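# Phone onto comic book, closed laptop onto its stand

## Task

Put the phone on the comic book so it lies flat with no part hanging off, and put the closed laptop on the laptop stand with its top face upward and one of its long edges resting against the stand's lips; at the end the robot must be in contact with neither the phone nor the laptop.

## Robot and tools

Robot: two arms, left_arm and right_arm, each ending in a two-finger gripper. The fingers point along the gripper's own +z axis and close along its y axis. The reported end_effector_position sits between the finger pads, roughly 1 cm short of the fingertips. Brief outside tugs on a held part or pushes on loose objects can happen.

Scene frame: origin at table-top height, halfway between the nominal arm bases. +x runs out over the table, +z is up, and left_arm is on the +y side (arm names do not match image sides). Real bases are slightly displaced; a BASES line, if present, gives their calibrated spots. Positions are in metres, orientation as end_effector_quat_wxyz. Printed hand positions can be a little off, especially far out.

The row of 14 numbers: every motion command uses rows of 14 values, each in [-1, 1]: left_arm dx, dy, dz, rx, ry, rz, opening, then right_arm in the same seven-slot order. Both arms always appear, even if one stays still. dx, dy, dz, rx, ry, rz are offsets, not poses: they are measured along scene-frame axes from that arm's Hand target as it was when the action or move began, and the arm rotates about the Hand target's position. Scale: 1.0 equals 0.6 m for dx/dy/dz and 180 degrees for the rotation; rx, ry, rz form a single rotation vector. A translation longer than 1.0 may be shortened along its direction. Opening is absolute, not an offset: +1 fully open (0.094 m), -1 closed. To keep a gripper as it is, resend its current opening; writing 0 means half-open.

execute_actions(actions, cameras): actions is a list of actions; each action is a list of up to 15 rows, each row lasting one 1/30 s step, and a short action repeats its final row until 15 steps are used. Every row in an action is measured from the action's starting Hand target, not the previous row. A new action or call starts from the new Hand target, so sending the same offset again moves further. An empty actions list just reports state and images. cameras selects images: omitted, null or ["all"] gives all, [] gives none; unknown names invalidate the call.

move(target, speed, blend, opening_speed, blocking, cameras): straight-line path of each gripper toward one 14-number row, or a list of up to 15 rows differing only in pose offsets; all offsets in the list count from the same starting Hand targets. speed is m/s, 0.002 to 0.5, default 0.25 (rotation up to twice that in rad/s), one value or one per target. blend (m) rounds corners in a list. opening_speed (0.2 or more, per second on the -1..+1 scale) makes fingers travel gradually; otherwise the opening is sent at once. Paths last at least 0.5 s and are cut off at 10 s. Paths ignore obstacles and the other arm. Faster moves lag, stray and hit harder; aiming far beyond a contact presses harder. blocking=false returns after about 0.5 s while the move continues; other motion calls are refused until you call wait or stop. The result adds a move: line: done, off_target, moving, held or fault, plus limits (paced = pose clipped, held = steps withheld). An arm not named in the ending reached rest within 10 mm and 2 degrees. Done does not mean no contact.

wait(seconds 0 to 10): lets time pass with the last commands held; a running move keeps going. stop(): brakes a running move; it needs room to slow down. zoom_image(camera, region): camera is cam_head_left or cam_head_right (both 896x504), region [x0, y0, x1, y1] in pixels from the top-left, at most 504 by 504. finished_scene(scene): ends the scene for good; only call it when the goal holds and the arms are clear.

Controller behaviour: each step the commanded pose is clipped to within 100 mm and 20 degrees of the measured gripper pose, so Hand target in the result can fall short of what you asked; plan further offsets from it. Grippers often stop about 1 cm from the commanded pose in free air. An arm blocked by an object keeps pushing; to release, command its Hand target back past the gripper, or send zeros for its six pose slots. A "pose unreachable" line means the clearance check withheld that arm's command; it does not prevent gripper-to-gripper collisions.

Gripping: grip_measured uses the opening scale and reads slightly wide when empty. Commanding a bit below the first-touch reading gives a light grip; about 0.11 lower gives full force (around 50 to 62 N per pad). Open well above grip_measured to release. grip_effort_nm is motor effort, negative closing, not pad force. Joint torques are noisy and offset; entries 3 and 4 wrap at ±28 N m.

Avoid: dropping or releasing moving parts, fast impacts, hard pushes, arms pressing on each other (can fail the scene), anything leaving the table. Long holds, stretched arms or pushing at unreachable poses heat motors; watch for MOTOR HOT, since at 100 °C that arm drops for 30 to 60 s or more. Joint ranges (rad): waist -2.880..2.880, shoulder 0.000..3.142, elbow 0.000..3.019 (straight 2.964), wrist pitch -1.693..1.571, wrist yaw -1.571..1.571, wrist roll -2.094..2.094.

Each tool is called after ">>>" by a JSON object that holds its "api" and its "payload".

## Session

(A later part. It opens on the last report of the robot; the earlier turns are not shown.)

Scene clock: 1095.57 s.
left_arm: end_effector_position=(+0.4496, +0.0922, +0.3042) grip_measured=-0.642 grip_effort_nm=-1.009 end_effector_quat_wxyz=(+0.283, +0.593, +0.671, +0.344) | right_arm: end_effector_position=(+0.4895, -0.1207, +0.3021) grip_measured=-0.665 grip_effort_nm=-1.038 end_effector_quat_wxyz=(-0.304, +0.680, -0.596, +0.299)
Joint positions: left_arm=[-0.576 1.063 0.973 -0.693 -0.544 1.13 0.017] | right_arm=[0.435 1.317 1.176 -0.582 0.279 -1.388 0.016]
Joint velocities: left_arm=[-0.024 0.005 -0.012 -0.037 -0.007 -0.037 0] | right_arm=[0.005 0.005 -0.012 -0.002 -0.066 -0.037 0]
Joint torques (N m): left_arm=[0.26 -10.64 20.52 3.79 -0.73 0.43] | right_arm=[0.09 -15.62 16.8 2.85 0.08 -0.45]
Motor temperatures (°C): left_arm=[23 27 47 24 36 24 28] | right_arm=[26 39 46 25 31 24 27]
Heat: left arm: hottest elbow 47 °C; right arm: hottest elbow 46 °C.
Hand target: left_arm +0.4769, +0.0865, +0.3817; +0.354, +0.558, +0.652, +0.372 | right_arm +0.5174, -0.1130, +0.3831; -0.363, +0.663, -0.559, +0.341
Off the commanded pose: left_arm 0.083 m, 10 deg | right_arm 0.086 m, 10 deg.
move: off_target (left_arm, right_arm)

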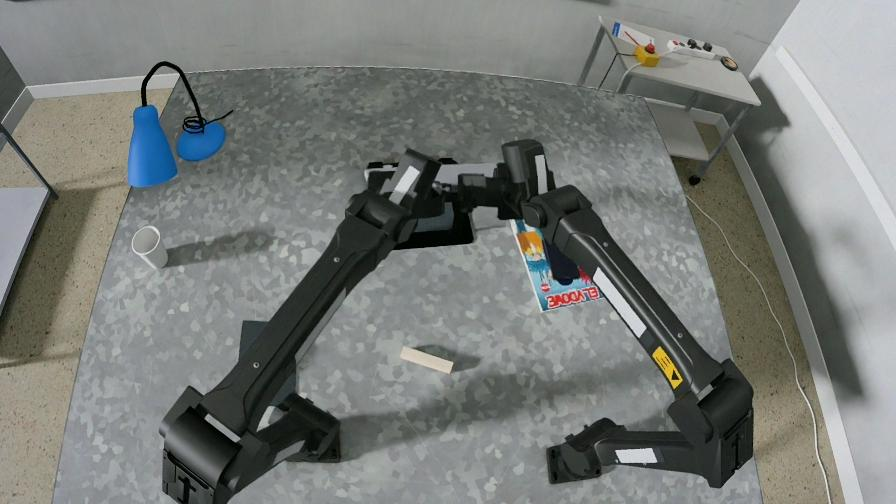

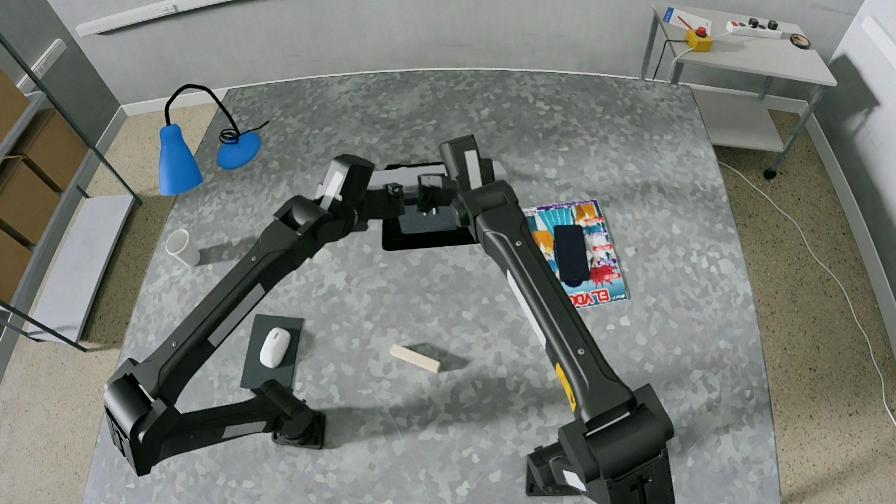

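>>> {"api": "move", "payload": {"target": [0.05, 0.003, -0.1, 0.0, 0, 0, -0.75, 0.05, 0.003, -0.1, 0.0, 0, 0, -0.75], "speed": 0.05}}

>>> {"api": "zoom_image", "payload": {"camera": "cam_head_left", "region": [300, 90, 600, 290]}}

>>> {"api": "zoom_image", "payload": {"camera": "cam_head_right", "region": [260, 90, 560, 290]}}

Scene clock: 1108.27 s.
left_arm: end_effector_position=(+0.4916, +0.0920, +0.2731) grip_measured=-0.642 grip_effort_nm=-1.004 end_effector_quat_wxyz=(+0.297, +0.586, +0.667, +0.352) | right_arm: end_effector_position=(+0.5322, -0.1181, +0.2717) grip_measured=-0.665 grip_effort_nm=-1.038 end_effector_quat_wxyz=(-0.320, +0.673, -0.590, +0.310)
Joint positions: left_arm=[-0.519 1.165 0.943 -0.498 -0.51 1.187 0.017] | right_arm=[0.402 1.423 1.176 -0.426 0.259 -1.419 0.016]
Joint velocities: left_arm=[-0.005 -0.015 0.002 0.002 0.007 -0.022 -0.001] | right_arm=[0.005 -0.005 0.007 0.007 -0.022 -0.037 0]
Joint torques (N m): left_arm=[-0.85 -13.04 14.43 4.26 -0.27 0.2] | right_arm=[0.32 -17.67 12.31 3.18 -0.11 -0.29]
Motor temperatures (°C): left_arm=[23 27 50 24 35 24 28] | right_arm=[26 39 48 25 30 24 27]
Heat: left arm: hottest elbow 50 °C; right arm: hottest elbow 48 °C.
Hand target: left_arm +0.5060, +0.0887, +0.3214; +0.354, +0.558, +0.652, +0.372 | right_arm +0.5470, -0.1120, +0.3229; -0.364, +0.662, -0.559, +0.341
Off the commanded pose: left_arm 0.051 m, 8 deg | right_arm 0.054 m, 7 deg.
move: off_target (left_arm, right_arm)

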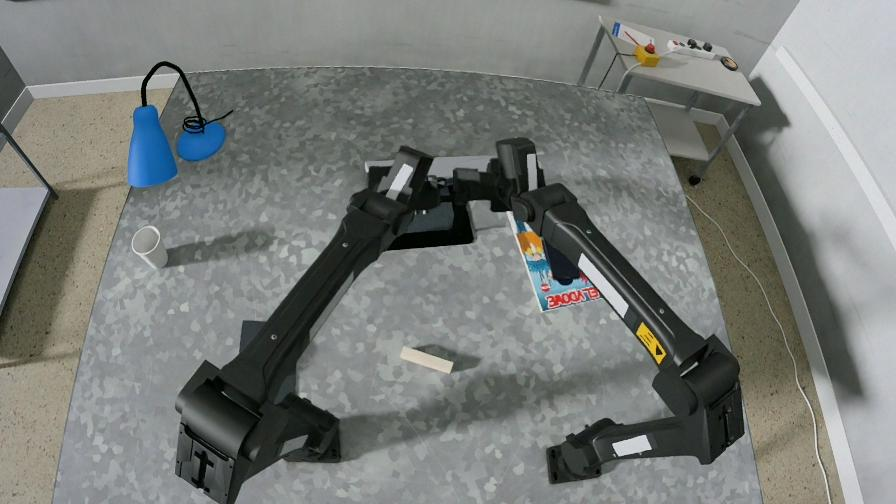

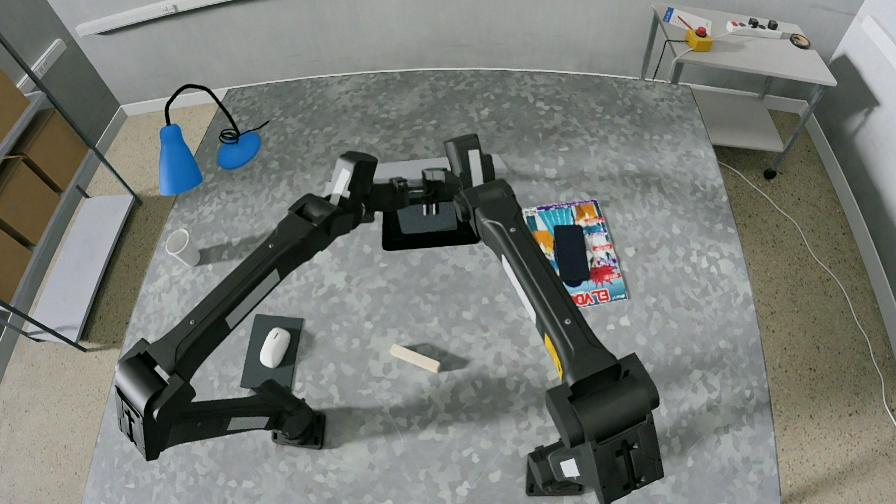

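Scaled by 1.680.

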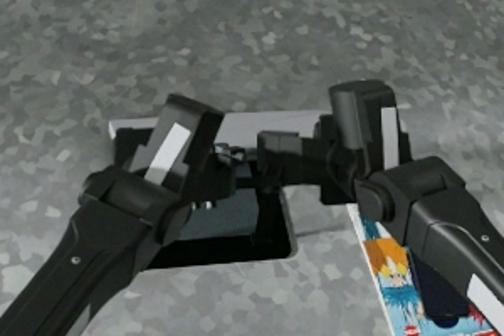

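Scaled by 1.680.

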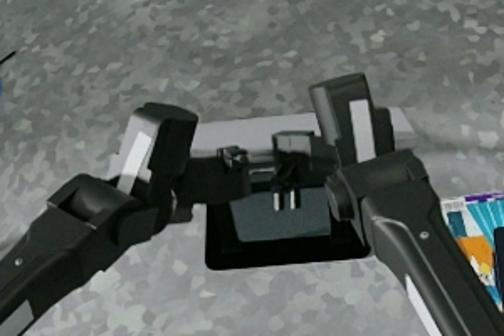

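>>> {"api": "move", "payload": {"target": [-0.01, 0.003, -0.06, 0.0, 0, 0, -0.75, -0.01, 0.003, -0.06, 0.0, 0, 0, -0.75], "speed": 0.05}}

>>> {"api": "zoom_image", "payload": {"camera": "cam_head_right", "region": [310, 120, 540, 260]}}

Scene clock: 1113.53 s.
left_arm: end_effector_position=(+0.4867, +0.0940, +0.2420) grip_measured=-0.642 grip_effort_nm=-1.004 end_effector_quat_wxyz=(+0.303, +0.584, +0.666, +0.352) | right_arm: end_effector_position=(+0.5297, -0.1184, +0.2435) grip_measured=-0.665 grip_effort_nm=-1.038 end_effector_quat_wxyz=(-0.324, +0.673, -0.587, +0.312)
Joint positions: left_arm=[-0.519 1.17 0.857 -0.395 -0.506 1.187 0.017] | right_arm=[0.403 1.436 1.107 -0.334 0.258 -1.424 0.016]
Joint velocities: left_arm=[-0.005 -0.015 -0.007 0.012 -0.022 0.037 0] | right_arm=[-0.015 0.005 -0.007 0.002 -0.022 -0.051 -0.001]
Joint torques (N m): left_arm=[-1.55 -13.27 13.82 4.12 -0.5 0.22] | right_arm=[0.91 -17.85 10.93 3.29 0.12 -0.19]
Motor temperatures (°C): left_arm=[23 27 49 24 35 24 28] | right_arm=[26 39 48 25 30 24 27]
Heat: left arm: hottest elbow 49 °C; right arm: hottest elbow 48 °C.
Hand target: left_arm +0.4995, +0.0911, +0.2854; +0.353, +0.558, +0.652, +0.372 | right_arm +0.5407, -0.1100, +0.2869; -0.364, +0.663, -0.559, +0.341
Off the commanded pose: left_arm 0.045 m, 7 deg | right_arm 0.046 m, 7 deg.
move: off_target (left_arm, right_arm)

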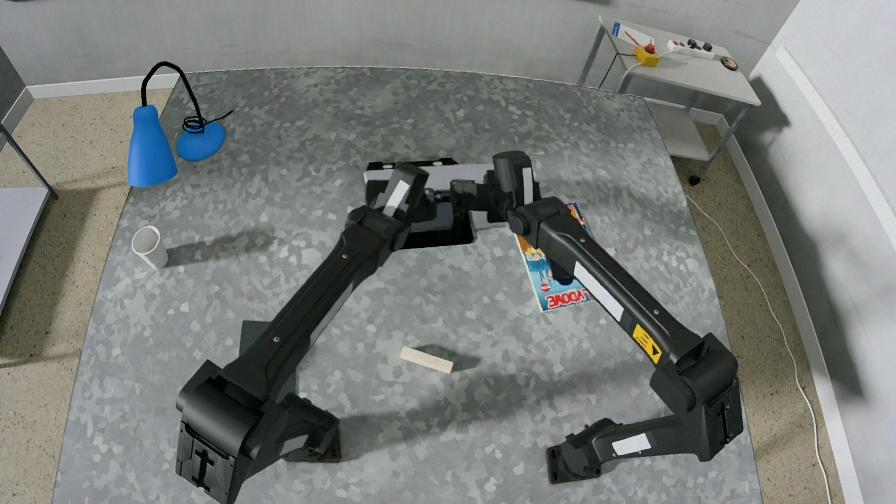

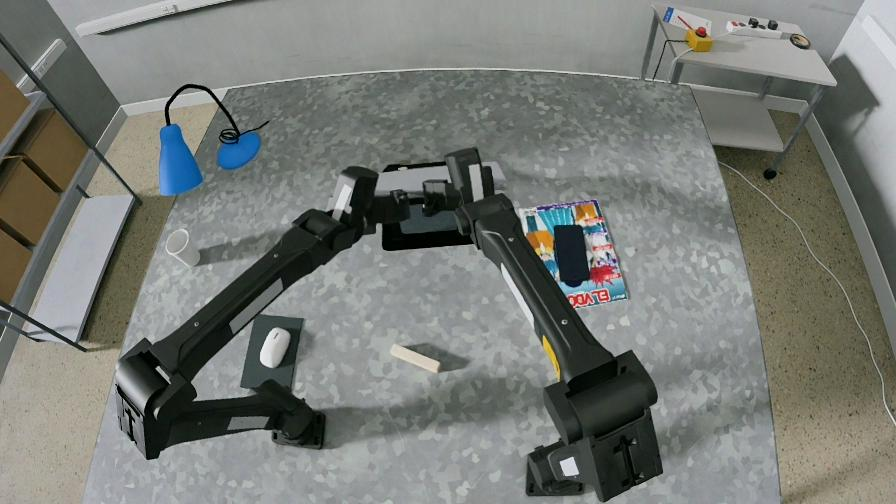

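Scaled by 2.191.

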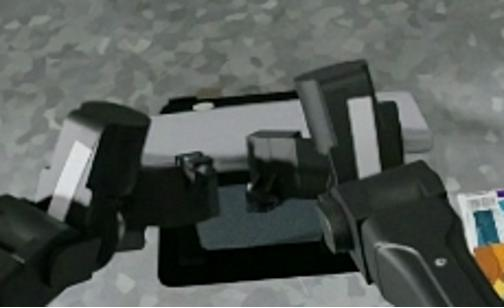

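>>> {"api": "move", "payload": {"target": [-0.005, 0.003, -0.05, 0.0, 0, 0, -0.75, -0.005, 0.003, -0.05, 0.0, 0, 0, -0.75], "speed": 0.05, "cameras": ["cam_head_right"]}}

>>> {"api": "zoom_image", "payload": {"camera": "cam_head_right", "region": [310, 120, 540, 260]}}

Scene clock: 1116.93 s.
left_arm: end_effector_position=(+0.4822, +0.0964, +0.2142) grip_measured=-0.642 grip_effort_nm=-1.009 end_effector_quat_wxyz=(+0.305, +0.583, +0.666, +0.352) | right_arm: end_effector_position=(+0.5256, -0.1163, +0.2154) grip_measured=-0.665 grip_effort_nm=-1.043 end_effector_quat_wxyz=(-0.325, +0.673, -0.586, +0.313)
Joint positions: left_arm=[-0.519 1.184 0.788 -0.308 -0.506 1.186 0.017] | right_arm=[0.41 1.455 1.047 -0.252 0.261 -1.423 0.016]
Joint velocities: left_arm=[-0.005 -0.015 0.002 -0.002 -0.022 0.022 0] | right_arm=[-0.005 -0.005 -0.007 0.012 -0.022 -0.007 -0.001]
Joint torques (N m): left_arm=[-0.91 -11.99 13.26 4.18 -0.38 0.2] | right_arm=[0.91 -18.2 10.61 3.28 0.18 -0.18]
Motor temperatures (°C): left_arm=[23 27 48 24 34 24 28] | right_arm=[26 39 48 25 30 24 27]
Heat: left arm: hottest elbow 48 °C; right arm: hottest elbow 48 °C.
Hand target: left_arm +0.4961, +0.0932, +0.2556; +0.354, +0.558, +0.652, +0.372 | right_arm +0.5374, -0.1083, +0.2568; -0.363, +0.663, -0.559, +0.341
Off the commanded pose: left_arm 0.044 m, 7 deg | right_arm 0.044 m, 6 deg.
move: off_target (left_arm, right_arm)
Images, in order (width x height): cam_head_right 896x504.

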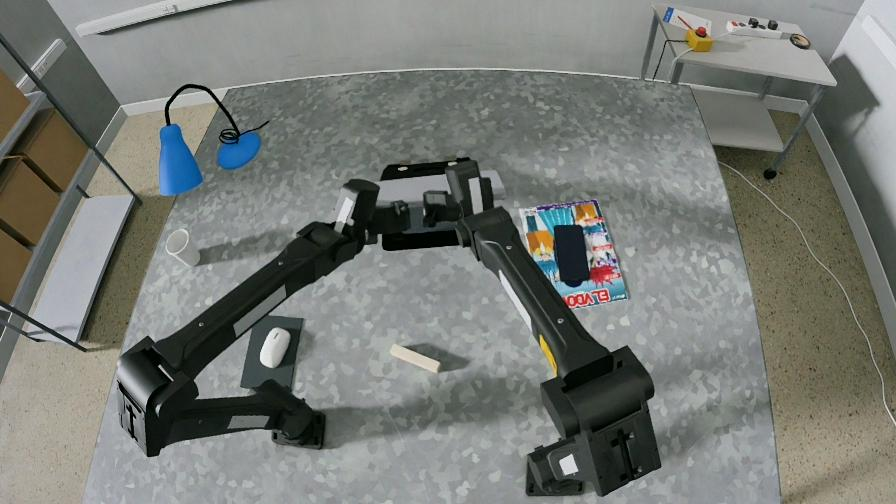

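Scaled by 2.191.

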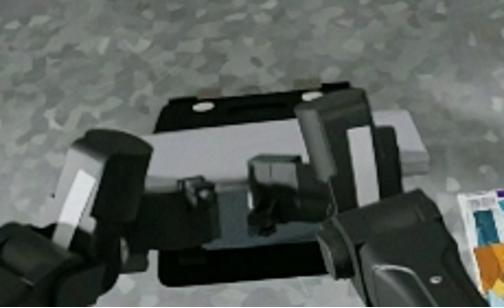

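>>> {"api": "move", "payload": {"target": [0.0, 0.0, -0.04, 0.0, 0, 0, -0.75, 0.0, 0.0, -0.04, 0.0, 0, 0, -0.75], "speed": 0.05}}

>>> {"api": "zoom_image", "payload": {"camera": "cam_head_left", "region": [330, 120, 560, 260]}}

>>> {"api": "zoom_image", "payload": {"camera": "cam_head_right", "region": [310, 120, 540, 260]}}

Scene clock: 1121.17 s.
left_arm: end_effector_position=(+0.4844, +0.0956, +0.2042) grip_measured=-0.642 grip_effort_nm=-1.004 end_effector_quat_wxyz=(+0.317, +0.579, +0.660, +0.359) | right_arm: end_effector_position=(+0.5277, -0.1157, +0.2042) grip_measured=-0.665 grip_effort_nm=-1.033 end_effector_quat_wxyz=(-0.336, +0.667, -0.584, +0.319)
Joint positions: left_arm=[-0.519 1.198 0.752 -0.222 -0.509 1.201 0.017] | right_arm=[0.41 1.47 1.014 -0.176 0.264 -1.423 0.016]
Joint velocities: left_arm=[-0.005 -0.005 -0.002 -0.002 -0.007 0.007 0.001] | right_arm=[-0.005 -0.015 0.007 -0.002 -0.022 -0.051 0]
Joint torques (N m): left_arm=[-0.03 -11.34 12.15 3.95 -0.27 0.08] | right_arm=[0.91 -16.73 9.89 3.07 0.09 -0.18]
Motor temperatures (°C): left_arm=[23 27 47 24 34 24 28] | right_arm=[26 39 48 25 29 24 27]
Heat: left arm: hottest elbow 47 °C; right arm: hottest elbow 48 °C.
Hand target: left_arm +0.4957, +0.0935, +0.2314; +0.353, +0.558, +0.652, +0.372 | right_arm +0.5373, -0.1083, +0.2328; -0.363, +0.662, -0.559, +0.341
Off the commanded pose: left_arm 0.030 m, 5 deg | right_arm 0.031 m, 5 deg.
move: off_target (left_arm, right_arm)

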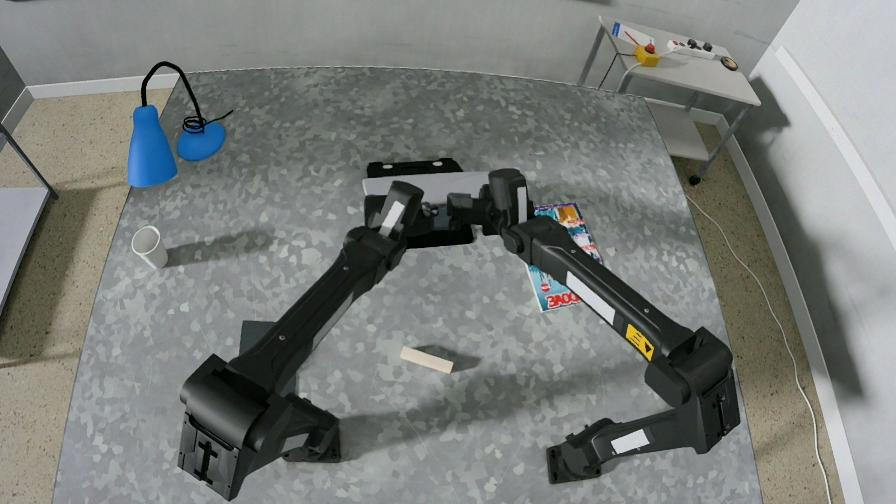

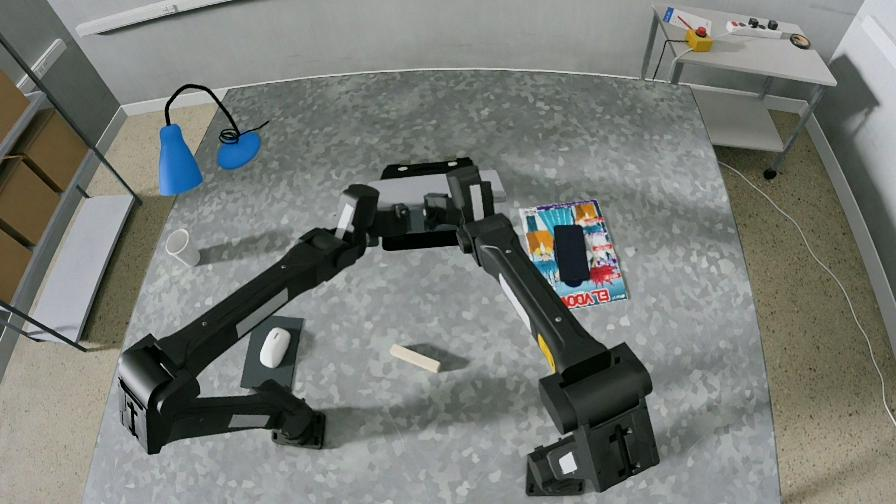

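Scaled by 2.191.

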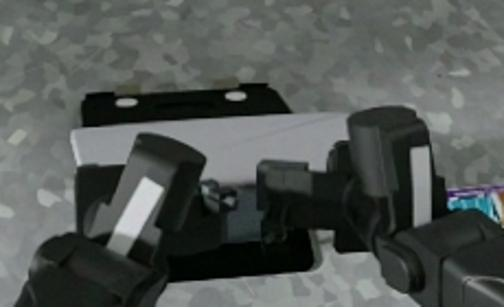

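Scaled by 2.191.

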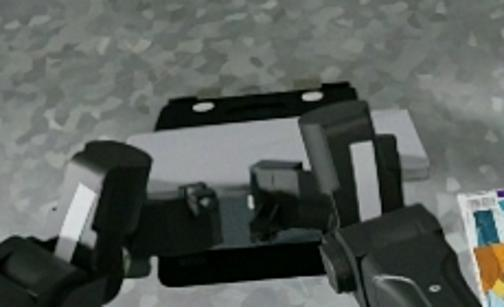

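>>> {"api": "move", "payload": {"target": [[0.0, 0.0, 0.11, 0.0, 0, 0, -0.75, 0.0, 0.0, 0.11, 0.0, 0, 0, -0.75],[0.0, 0.067, 0.11, 0.0, 0, 0, -0.75, 0.0, 0.067, 0.11, 0.0, 0, 0, -0.75]], "speed": 0.05}}

>>> {"api": "zoom_image", "payload": {"camera": "cam_head_left", "region": [330, 120, 560, 260]}}

>>> {"api": "zoom_image", "payload": {"camera": "cam_head_right", "region": [310, 120, 540, 260]}}

Scene clock: 1136.70 s.
left_arm: end_effector_position=(+0.4754, +0.1190, +0.2199) grip_measured=-0.642 grip_effort_nm=-1.009 end_effector_quat_wxyz=(+0.298, +0.602, +0.662, +0.333) | right_arm: end_effector_position=(+0.5076, -0.0936, +0.2195) grip_measured=-0.665 grip_effort_nm=-1.038 end_effector_quat_wxyz=(-0.309, +0.673, -0.597, +0.308)
Joint positions: left_arm=[-0.449 1.127 0.78 -0.368 -0.41 1.245 0.017] | right_arm=[0.477 1.445 1.068 -0.335 0.327 -1.359 0.016]
Joint velocities: left_arm=[0.005 -0.005 0.002 0.007 -0.022 -0.022 0] | right_arm=[-0.015 0.005 -0.002 -0.017 -0.022 -0.007 -0.001]
Joint torques (N m): left_arm=[1.32 -14.74 17.99 2.44 -0.89 0.25] | right_arm=[1.67 -17.14 17.21 1.74 0.29 -0.37]
Motor temperatures (°C): left_arm=[23 27 46 24 34 24 29] | right_arm=[26 39 50 25 29 24 27]
Heat: left arm: hottest elbow 46 °C; right arm: hottest elbow 50 °C.
Hand target: left_arm +0.4972, +0.1330, +0.2979; +0.353, +0.558, +0.652, +0.372 | right_arm +0.5382, -0.0676, +0.2989; -0.363, +0.663, -0.559, +0.341
Off the commanded pose: left_arm 0.081 m, 9 deg | right_arm 0.088 m, 9 deg.
move: off_target (left_arm, right_arm)

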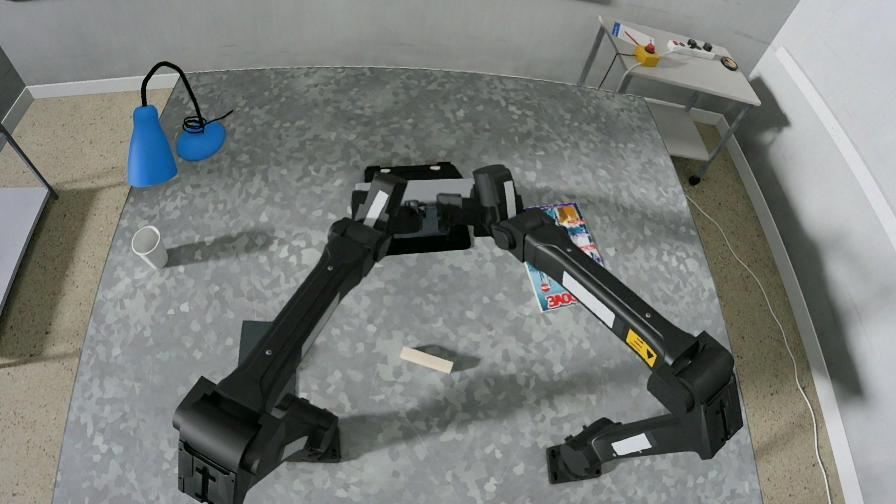

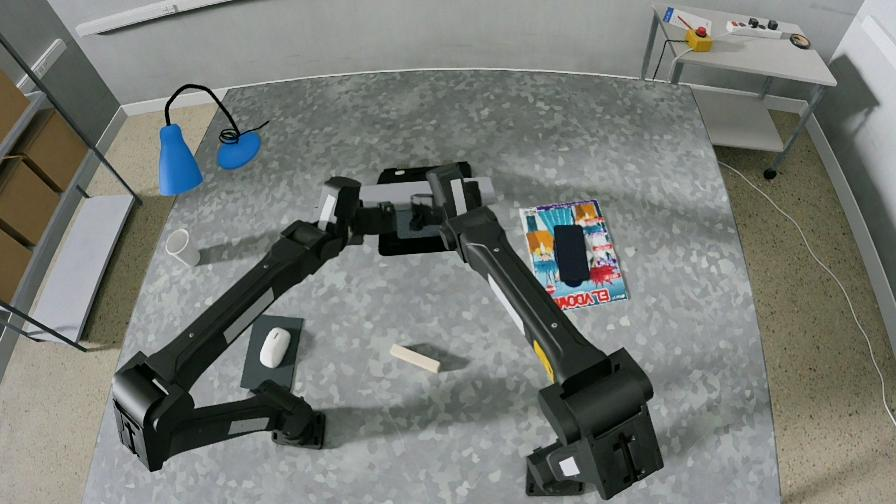

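Scaled by 2.191.

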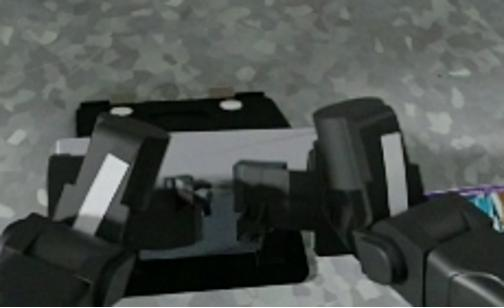

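Scaled by 2.191.

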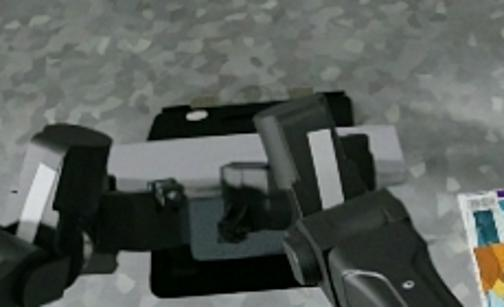

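>>> {"api": "move", "payload": {"target": [[0.0, 0.0, 0.04, 0.005, -0.045, 0, -0.75, 0.0, 0.0, 0.04, 0.005, -0.045, 0, -0.75],[0.0, 0.033, 0.04, 0.005, -0.045, 0, -0.75, 0.0, 0.033, 0.04, 0.005, -0.045, 0, -0.75]], "speed": 0.05}}

>>> {"api": "zoom_image", "payload": {"camera": "cam_head_left", "region": [330, 120, 560, 260]}}

>>> {"api": "zoom_image", "payload": {"camera": "cam_head_right", "region": [310, 120, 540, 260]}}

Scene clock: 1143.70 s.
left_arm: end_effector_position=(+0.4832, +0.1419, +0.2499) grip_measured=-0.643 grip_effort_nm=-1.009 end_effector_quat_wxyz=(+0.328, +0.586, +0.638, +0.376) | right_arm: end_effector_position=(+0.5147, -0.0710, +0.2449) grip_measured=-0.665 grip_effort_nm=-1.043 end_effector_quat_wxyz=(-0.354, +0.647, -0.581, +0.344)
Joint positions: left_arm=[-0.396 1.07 0.755 -0.264 -0.408 1.342 0.017] | right_arm=[0.523 1.445 1.068 -0.212 0.393 -1.36 0.016]
Joint velocities: left_arm=[-0.005 -0.005 0.002 -0.012 -0.007 -0.007 -0.001] | right_arm=[0.005 -0.015 -0.007 0.002 0.022 0.051 0]
Joint torques (N m): left_arm=[0.56 -13.86 15.32 4.64 -0.44 0.11] | right_arm=[1.61 -17.55 15.66 2.95 0.51 -0.61]
Motor temperatures (°C): left_arm=[23 27 45 24 34 24 29] | right_arm=[26 39 50 25 29 24 27]
Heat: left arm: hottest elbow 45 °C; right arm: hottest elbow 50 °C.
Hand target: left_arm +0.4974, +0.1525, +0.3221; +0.395, +0.534, +0.622, +0.415 | right_arm +0.5385, -0.0480, +0.3230; -0.406, +0.634, -0.535, +0.383
Off the commanded pose: left_arm 0.074 m, 11 deg | right_arm 0.085 m, 9 deg.
move: off_target (left_arm, right_arm)

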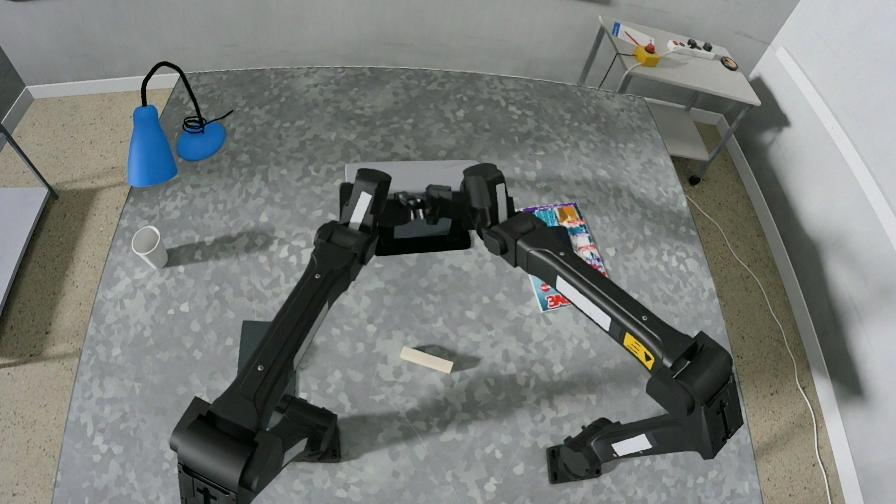

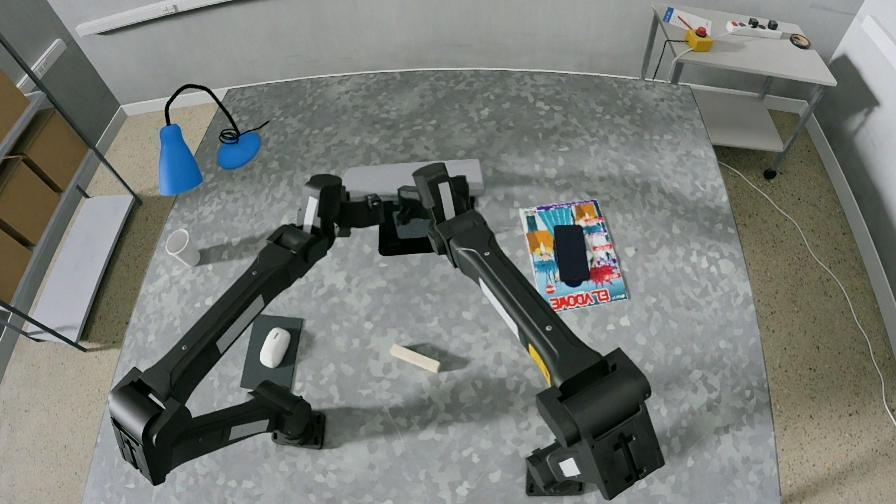

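Scaled by 2.191.

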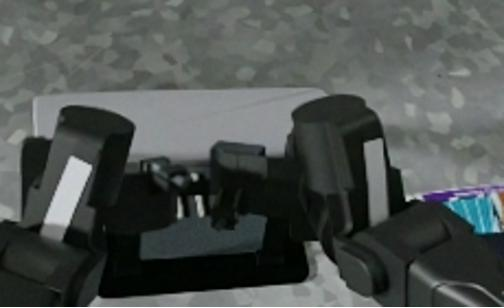

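Scaled by 2.191.

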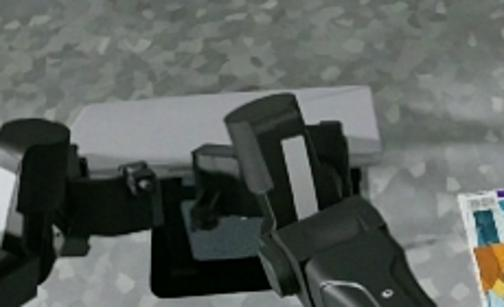

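>>> {"api": "move", "payload": {"target": [[0.0, -0.02, -0.06, 0, 0.0, 0, -0.75, 0.0, -0.02, -0.06, 0, 0.0, 0, -0.75]], "speed": 0.05}}

>>> {"api": "zoom_image", "payload": {"camera": "cam_head_left", "region": [330, 120, 560, 260]}}

>>> {"api": "zoom_image", "payload": {"camera": "cam_head_right", "region": [310, 120, 540, 260]}}

Scene clock: 1153.27 s.
left_arm: end_effector_position=(+0.4842, +0.1469, +0.2399) grip_measured=-0.643 grip_effort_nm=-1.009 end_effector_quat_wxyz=(+0.344, +0.562, +0.643, +0.391) | right_arm: end_effector_position=(+0.5264, -0.0629, +0.2436) grip_measured=-0.665 grip_effort_nm=-1.038 end_effector_quat_wxyz=(-0.370, +0.649, -0.562, +0.355)
Joint positions: left_arm=[-0.395 1.078 0.701 -0.153 -0.439 1.324 0.017] | right_arm=[0.522 1.474 1.068 -0.129 0.381 -1.405 0.016]
Joint velocities: left_arm=[0.005 -0.005 0.002 -0.002 0.007 -0.037 0.001] | right_arm=[-0.005 -0.005 0.007 -0.007 -0.007 0.007 0]
Joint torques (N m): left_arm=[-1.67 -10.7 14.06 4.37 -0.26 0.14] | right_arm=[0.21 -17.85 10.62 3.67 0.11 -0.32]
Motor temperatures (°C): left_arm=[23 27 46 24 33 24 29] | right_arm=[26 38 51 25 29 24 28]
Heat: left arm: hottest elbow 46 °C; right arm: hottest elbow 51 °C.
Hand target: left_arm +0.4968, +0.1411, +0.2859; +0.395, +0.534, +0.622, +0.415 | right_arm +0.5381, -0.0601, +0.2868; -0.406, +0.634, -0.535, +0.383
Off the commanded pose: left_arm 0.048 m, 8 deg | right_arm 0.045 m, 6 deg.
move: off_target (left_arm, right_arm)

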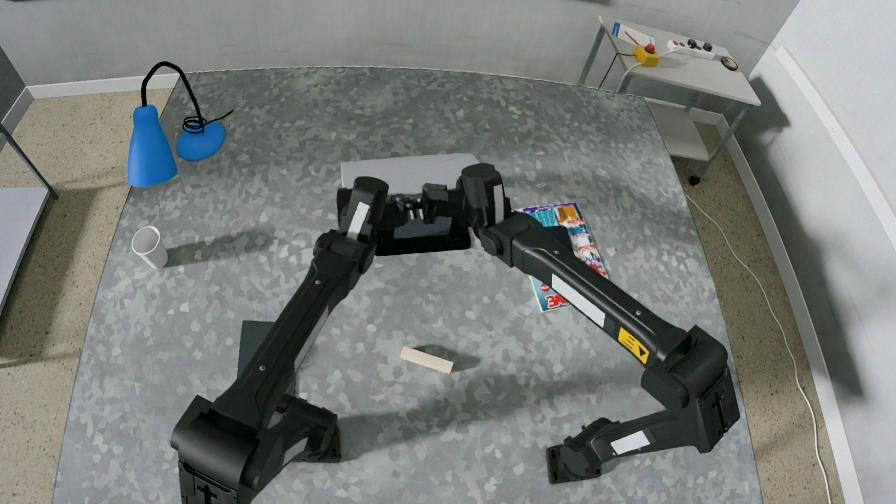

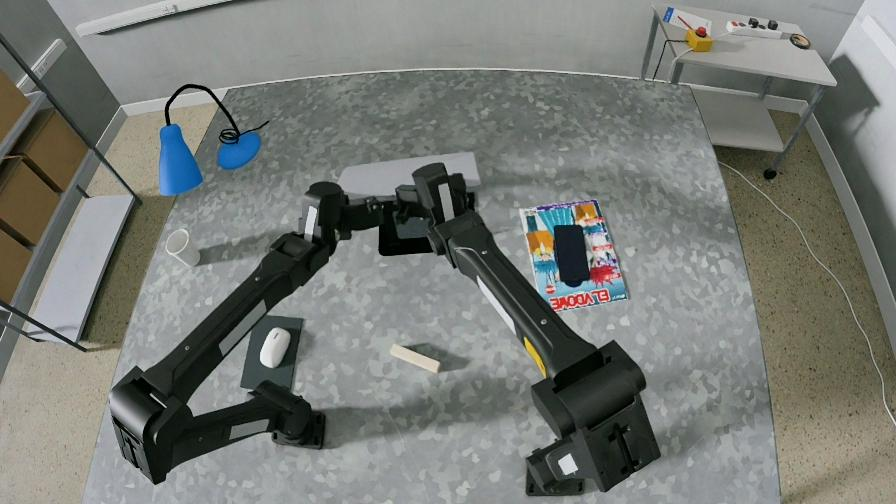

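Scaled by 2.191.

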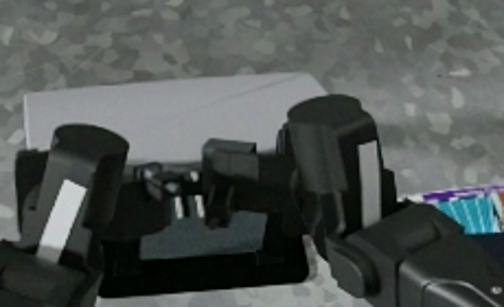

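Scaled by 2.191.

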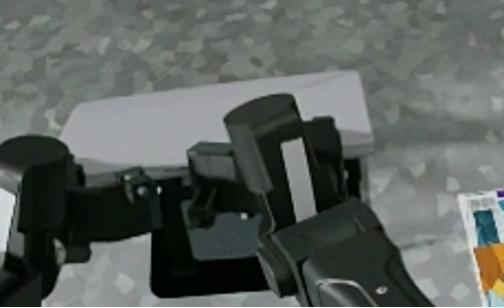

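>>> {"api": "move", "payload": {"target": [[0.0, -0.055, -0.035, 0, 0.01, 0, -0.75, -0.01, -0.055, -0.035, 0, 0.01, 0, -0.75]], "speed": 0.05}}

>>> {"api": "zoom_image", "payload": {"camera": "cam_head_left", "region": [330, 120, 560, 260]}}

>>> {"api": "zoom_image", "payload": {"camera": "cam_head_right", "region": [310, 120, 540, 260]}}

Scene clock: 1159.53 s.
left_arm: end_effector_position=(+0.4803, +0.1197, +0.2116) grip_measured=-0.643 grip_effort_nm=-1.004 end_effector_quat_wxyz=(+0.326, +0.573, +0.647, +0.383) | right_arm: end_effector_position=(+0.5221, -0.0905, +0.2087) grip_measured=-0.665 grip_effort_nm=-1.043 end_effector_quat_wxyz=(-0.357, +0.656, -0.573, +0.336)
Joint positions: left_arm=[-0.475 1.144 0.697 -0.152 -0.503 1.273 0.017] | right_arm=[0.469 1.474 0.996 -0.099 0.32 -1.406 0.016]
Joint velocities: left_arm=[-0.005 -0.015 -0.012 -0.012 -0.022 -0.022 -0.001] | right_arm=[0.005 -0.005 -0.002 -0.012 -0.051 -0.066 -0.001]
Joint torques (N m): left_arm=[-2.37 -12.1 14.79 4.25 -0.74 0.11] | right_arm=[-0.09 -20.25 9.99 3.3 0.18 -0.41]
Motor temperatures (°C): left_arm=[23 27 45 24 33 24 29] | right_arm=[26 39 51 26 28 24 28]
Heat: left arm: hottest elbow 45 °C; right arm: hottest elbow 51 °C.
Hand target: left_arm +0.4962, +0.1083, +0.2647; +0.385, +0.540, +0.629, +0.407 | right_arm +0.5315, -0.0930, +0.2659; -0.398, +0.640, -0.541, +0.373
Off the commanded pose: left_arm 0.057 m, 8 deg | right_arm 0.058 m, 8 deg.
move: off_target (left_arm, right_arm)

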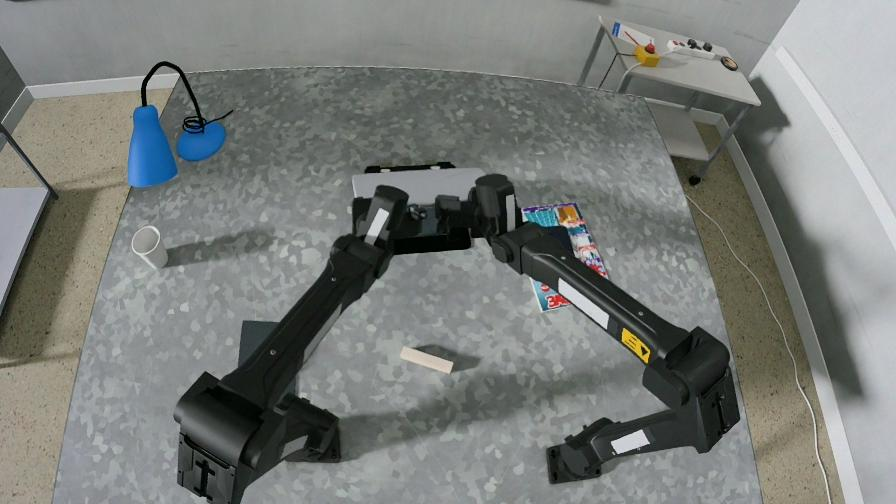

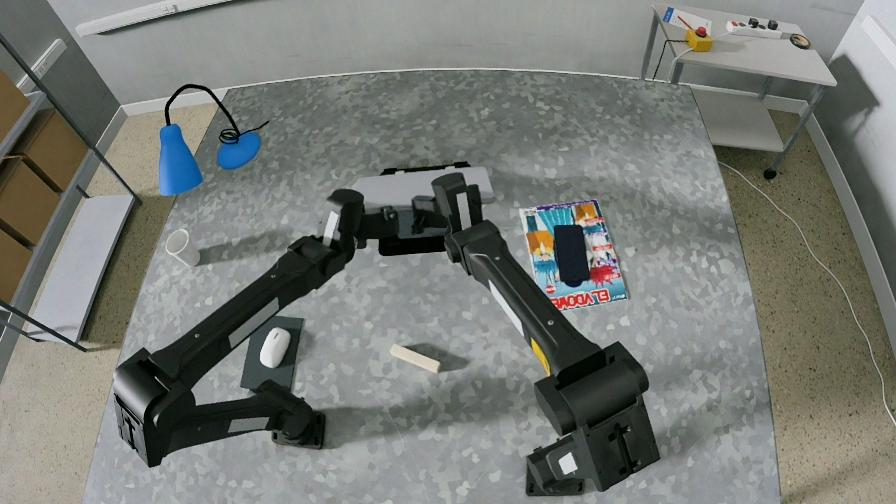

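Scaled by 2.191.

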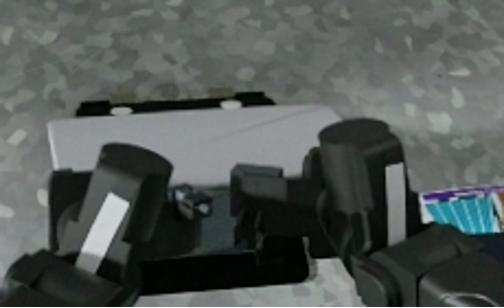

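Scaled by 2.191.

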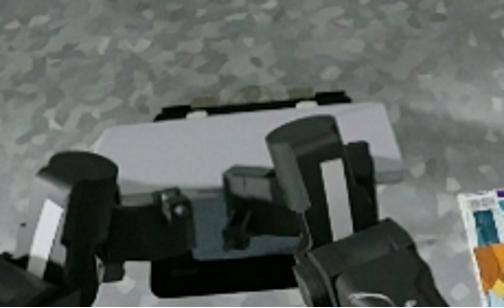

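>>> {"api": "move", "payload": {"target": [[0.0, 0.0, -0.05, 0, 0.0, 0, -0.75, 0, 0, -0.05, 0, 0.0, 0, -0.75]], "speed": 0.04}}

>>> {"api": "zoom_image", "payload": {"camera": "cam_head_left", "region": [330, 120, 560, 260]}}

>>> {"api": "zoom_image", "payload": {"camera": "cam_head_right", "region": [310, 120, 540, 260]}}

Scene clock: 1164.27 s.
left_arm: end_effector_position=(+0.4805, +0.1160, +0.1927) grip_measured=-0.643 grip_effort_nm=-1.004 end_effector_quat_wxyz=(+0.336, +0.569, +0.644, +0.385) | right_arm: end_effector_position=(+0.5192, -0.0950, +0.1929) grip_measured=-0.665 grip_effort_nm=-1.038 end_effector_quat_wxyz=(-0.364, +0.651, -0.571, +0.343)
Joint positions: left_arm=[-0.483 1.176 0.653 -0.053 -0.505 1.272 0.017] | right_arm=[0.465 1.485 0.947 -0.019 0.323 -1.413 0.016]
Joint velocities: left_arm=[-0.015 0.005 0.007 0.002 -0.037 -0.081 0] | right_arm=[-0.005 -0.015 -0.002 -0.002 -0.095 0.037 0]
Joint torques (N m): left_arm=[-1.67 -11.22 13.41 4.53 -0.71 0.11] | right_arm=[0.09 -18.02 9.72 3.4 0.06 -0.36]
Motor temperatures (°C): left_arm=[23 27 45 24 33 24 29] | right_arm=[26 39 50 26 28 24 28]
Heat: left arm: hottest elbow 45 °C; right arm: hottest elbow 50 °C.
Hand target: left_arm +0.4956, +0.1088, +0.2347; +0.385, +0.540, +0.629, +0.407 | right_arm +0.5313, -0.0930, +0.2360; -0.398, +0.640, -0.541, +0.373
Off the commanded pose: left_arm 0.046 m, 7 deg | right_arm 0.045 m, 6 deg.
move: off_target (left_arm, right_arm)

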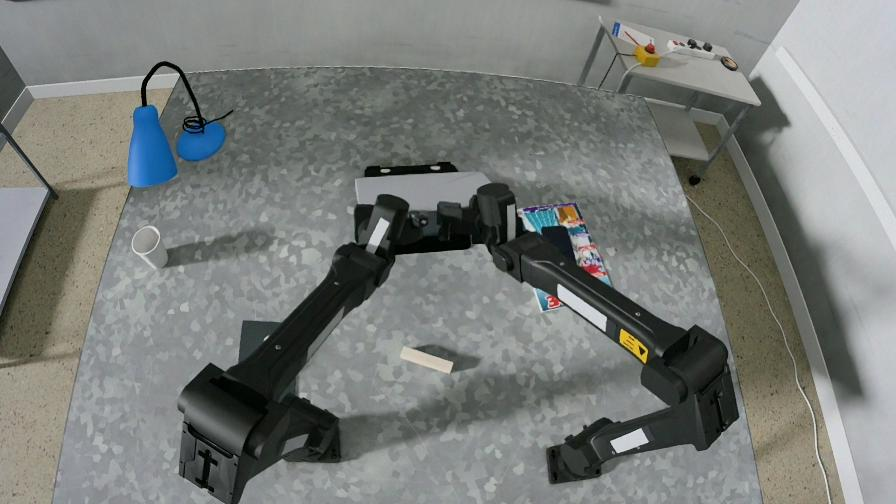

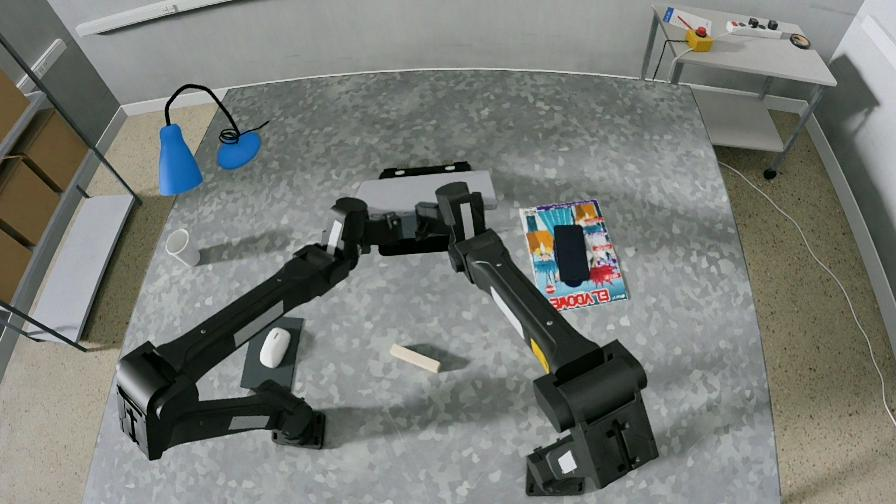

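Scaled by 2.191.

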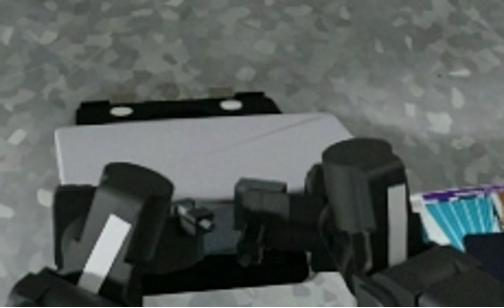

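Scaled by 2.191.

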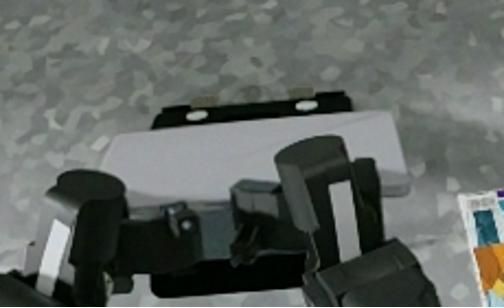

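>>> {"api": "move", "payload": {"target": [[0.0, 0.0, -0.04, 0, 0.0, 0, -0.75, 0, 0, -0.04, 0, 0.0, 0, -0.75]], "speed": 0.04}}

>>> {"api": "zoom_image", "payload": {"camera": "cam_head_left", "region": [330, 120, 560, 260]}}

Scene clock: 1167.60 s.
left_arm: end_effector_position=(+0.4822, +0.1149, +0.1789) grip_measured=-0.643 grip_effort_nm=-1.009 end_effector_quat_wxyz=(+0.345, +0.565, +0.640, +0.390) | right_arm: end_effector_position=(+0.5210, -0.0959, +0.1796) grip_measured=-0.665 grip_effort_nm=-1.043 end_effector_quat_wxyz=(-0.371, +0.647, -0.568, +0.349)
Joint positions: left_arm=[-0.484 1.209 0.62 0.038 -0.508 1.278 0.017] | right_arm=[0.462 1.509 0.919 0.057 0.324 -1.419 0.016]
Joint velocities: left_arm=[-0.015 -0.015 0.002 -0.017 0.022 -0.037 -0.001] | right_arm=[0.005 0.005 -0.002 -0.002 0.007 0.007 -0.001]
Joint torques (N m): left_arm=[-2.02 -10.64 12.05 4 -0.5 0.05] | right_arm=[0.38 -17.49 9.14 3.12 -0.06 -0.31]
Motor temperatures (°C): left_arm=[23 27 45 24 33 24 29] | right_arm=[26 39 50 26 28 24 28]
Heat: left arm: hottest elbow 45 °C; right arm: hottest elbow 50 °C.
Hand target: left_arm +0.4953, +0.1091, +0.2108; +0.385, +0.540, +0.629, +0.407 | right_arm +0.5311, -0.0930, +0.2119; -0.398, +0.640, -0.541, +0.373
Off the commanded pose: left_arm 0.035 m, 6 deg | right_arm 0.034 m, 5 deg.
move: off_target (left_arm, right_arm)

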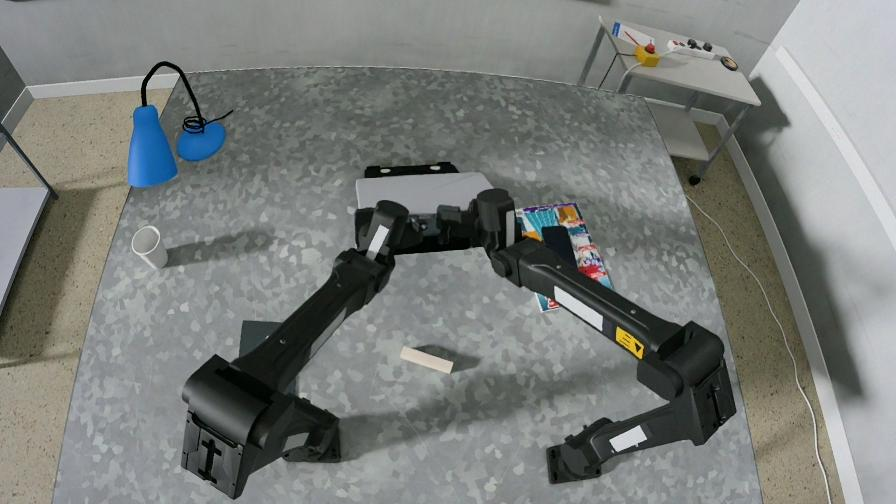

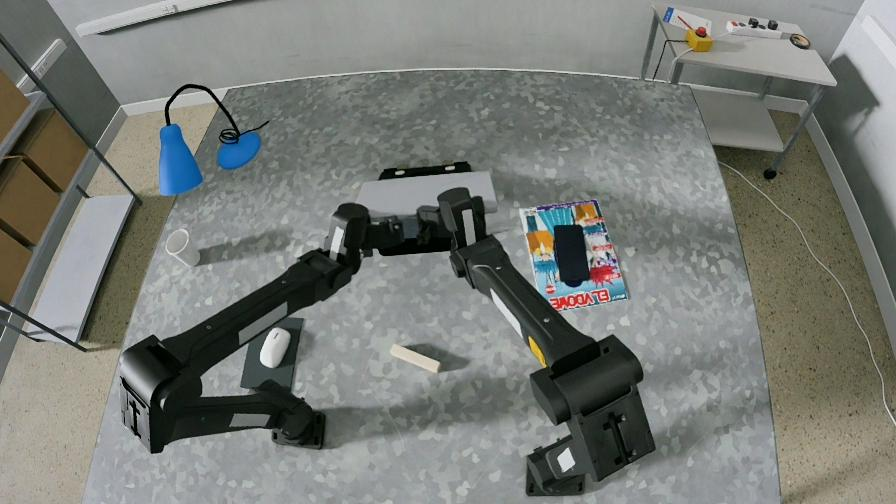

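Scaled by 2.191.

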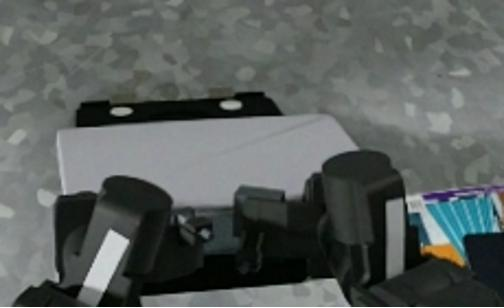

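>>> {"api": "zoom_image", "payload": {"camera": "cam_head_left", "region": [345, 150, 445, 260]}}

>>> {"api": "zoom_image", "payload": {"camera": "cam_head_right", "region": [410, 150, 510, 260]}}

Scaled by 4.582.

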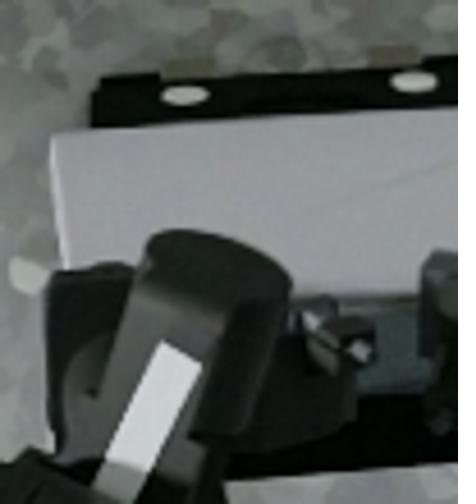

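Scaled by 4.582.

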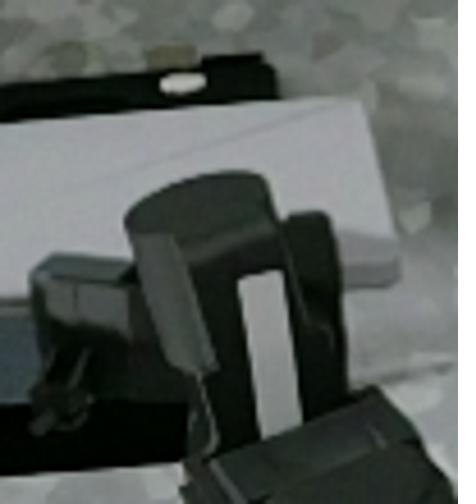

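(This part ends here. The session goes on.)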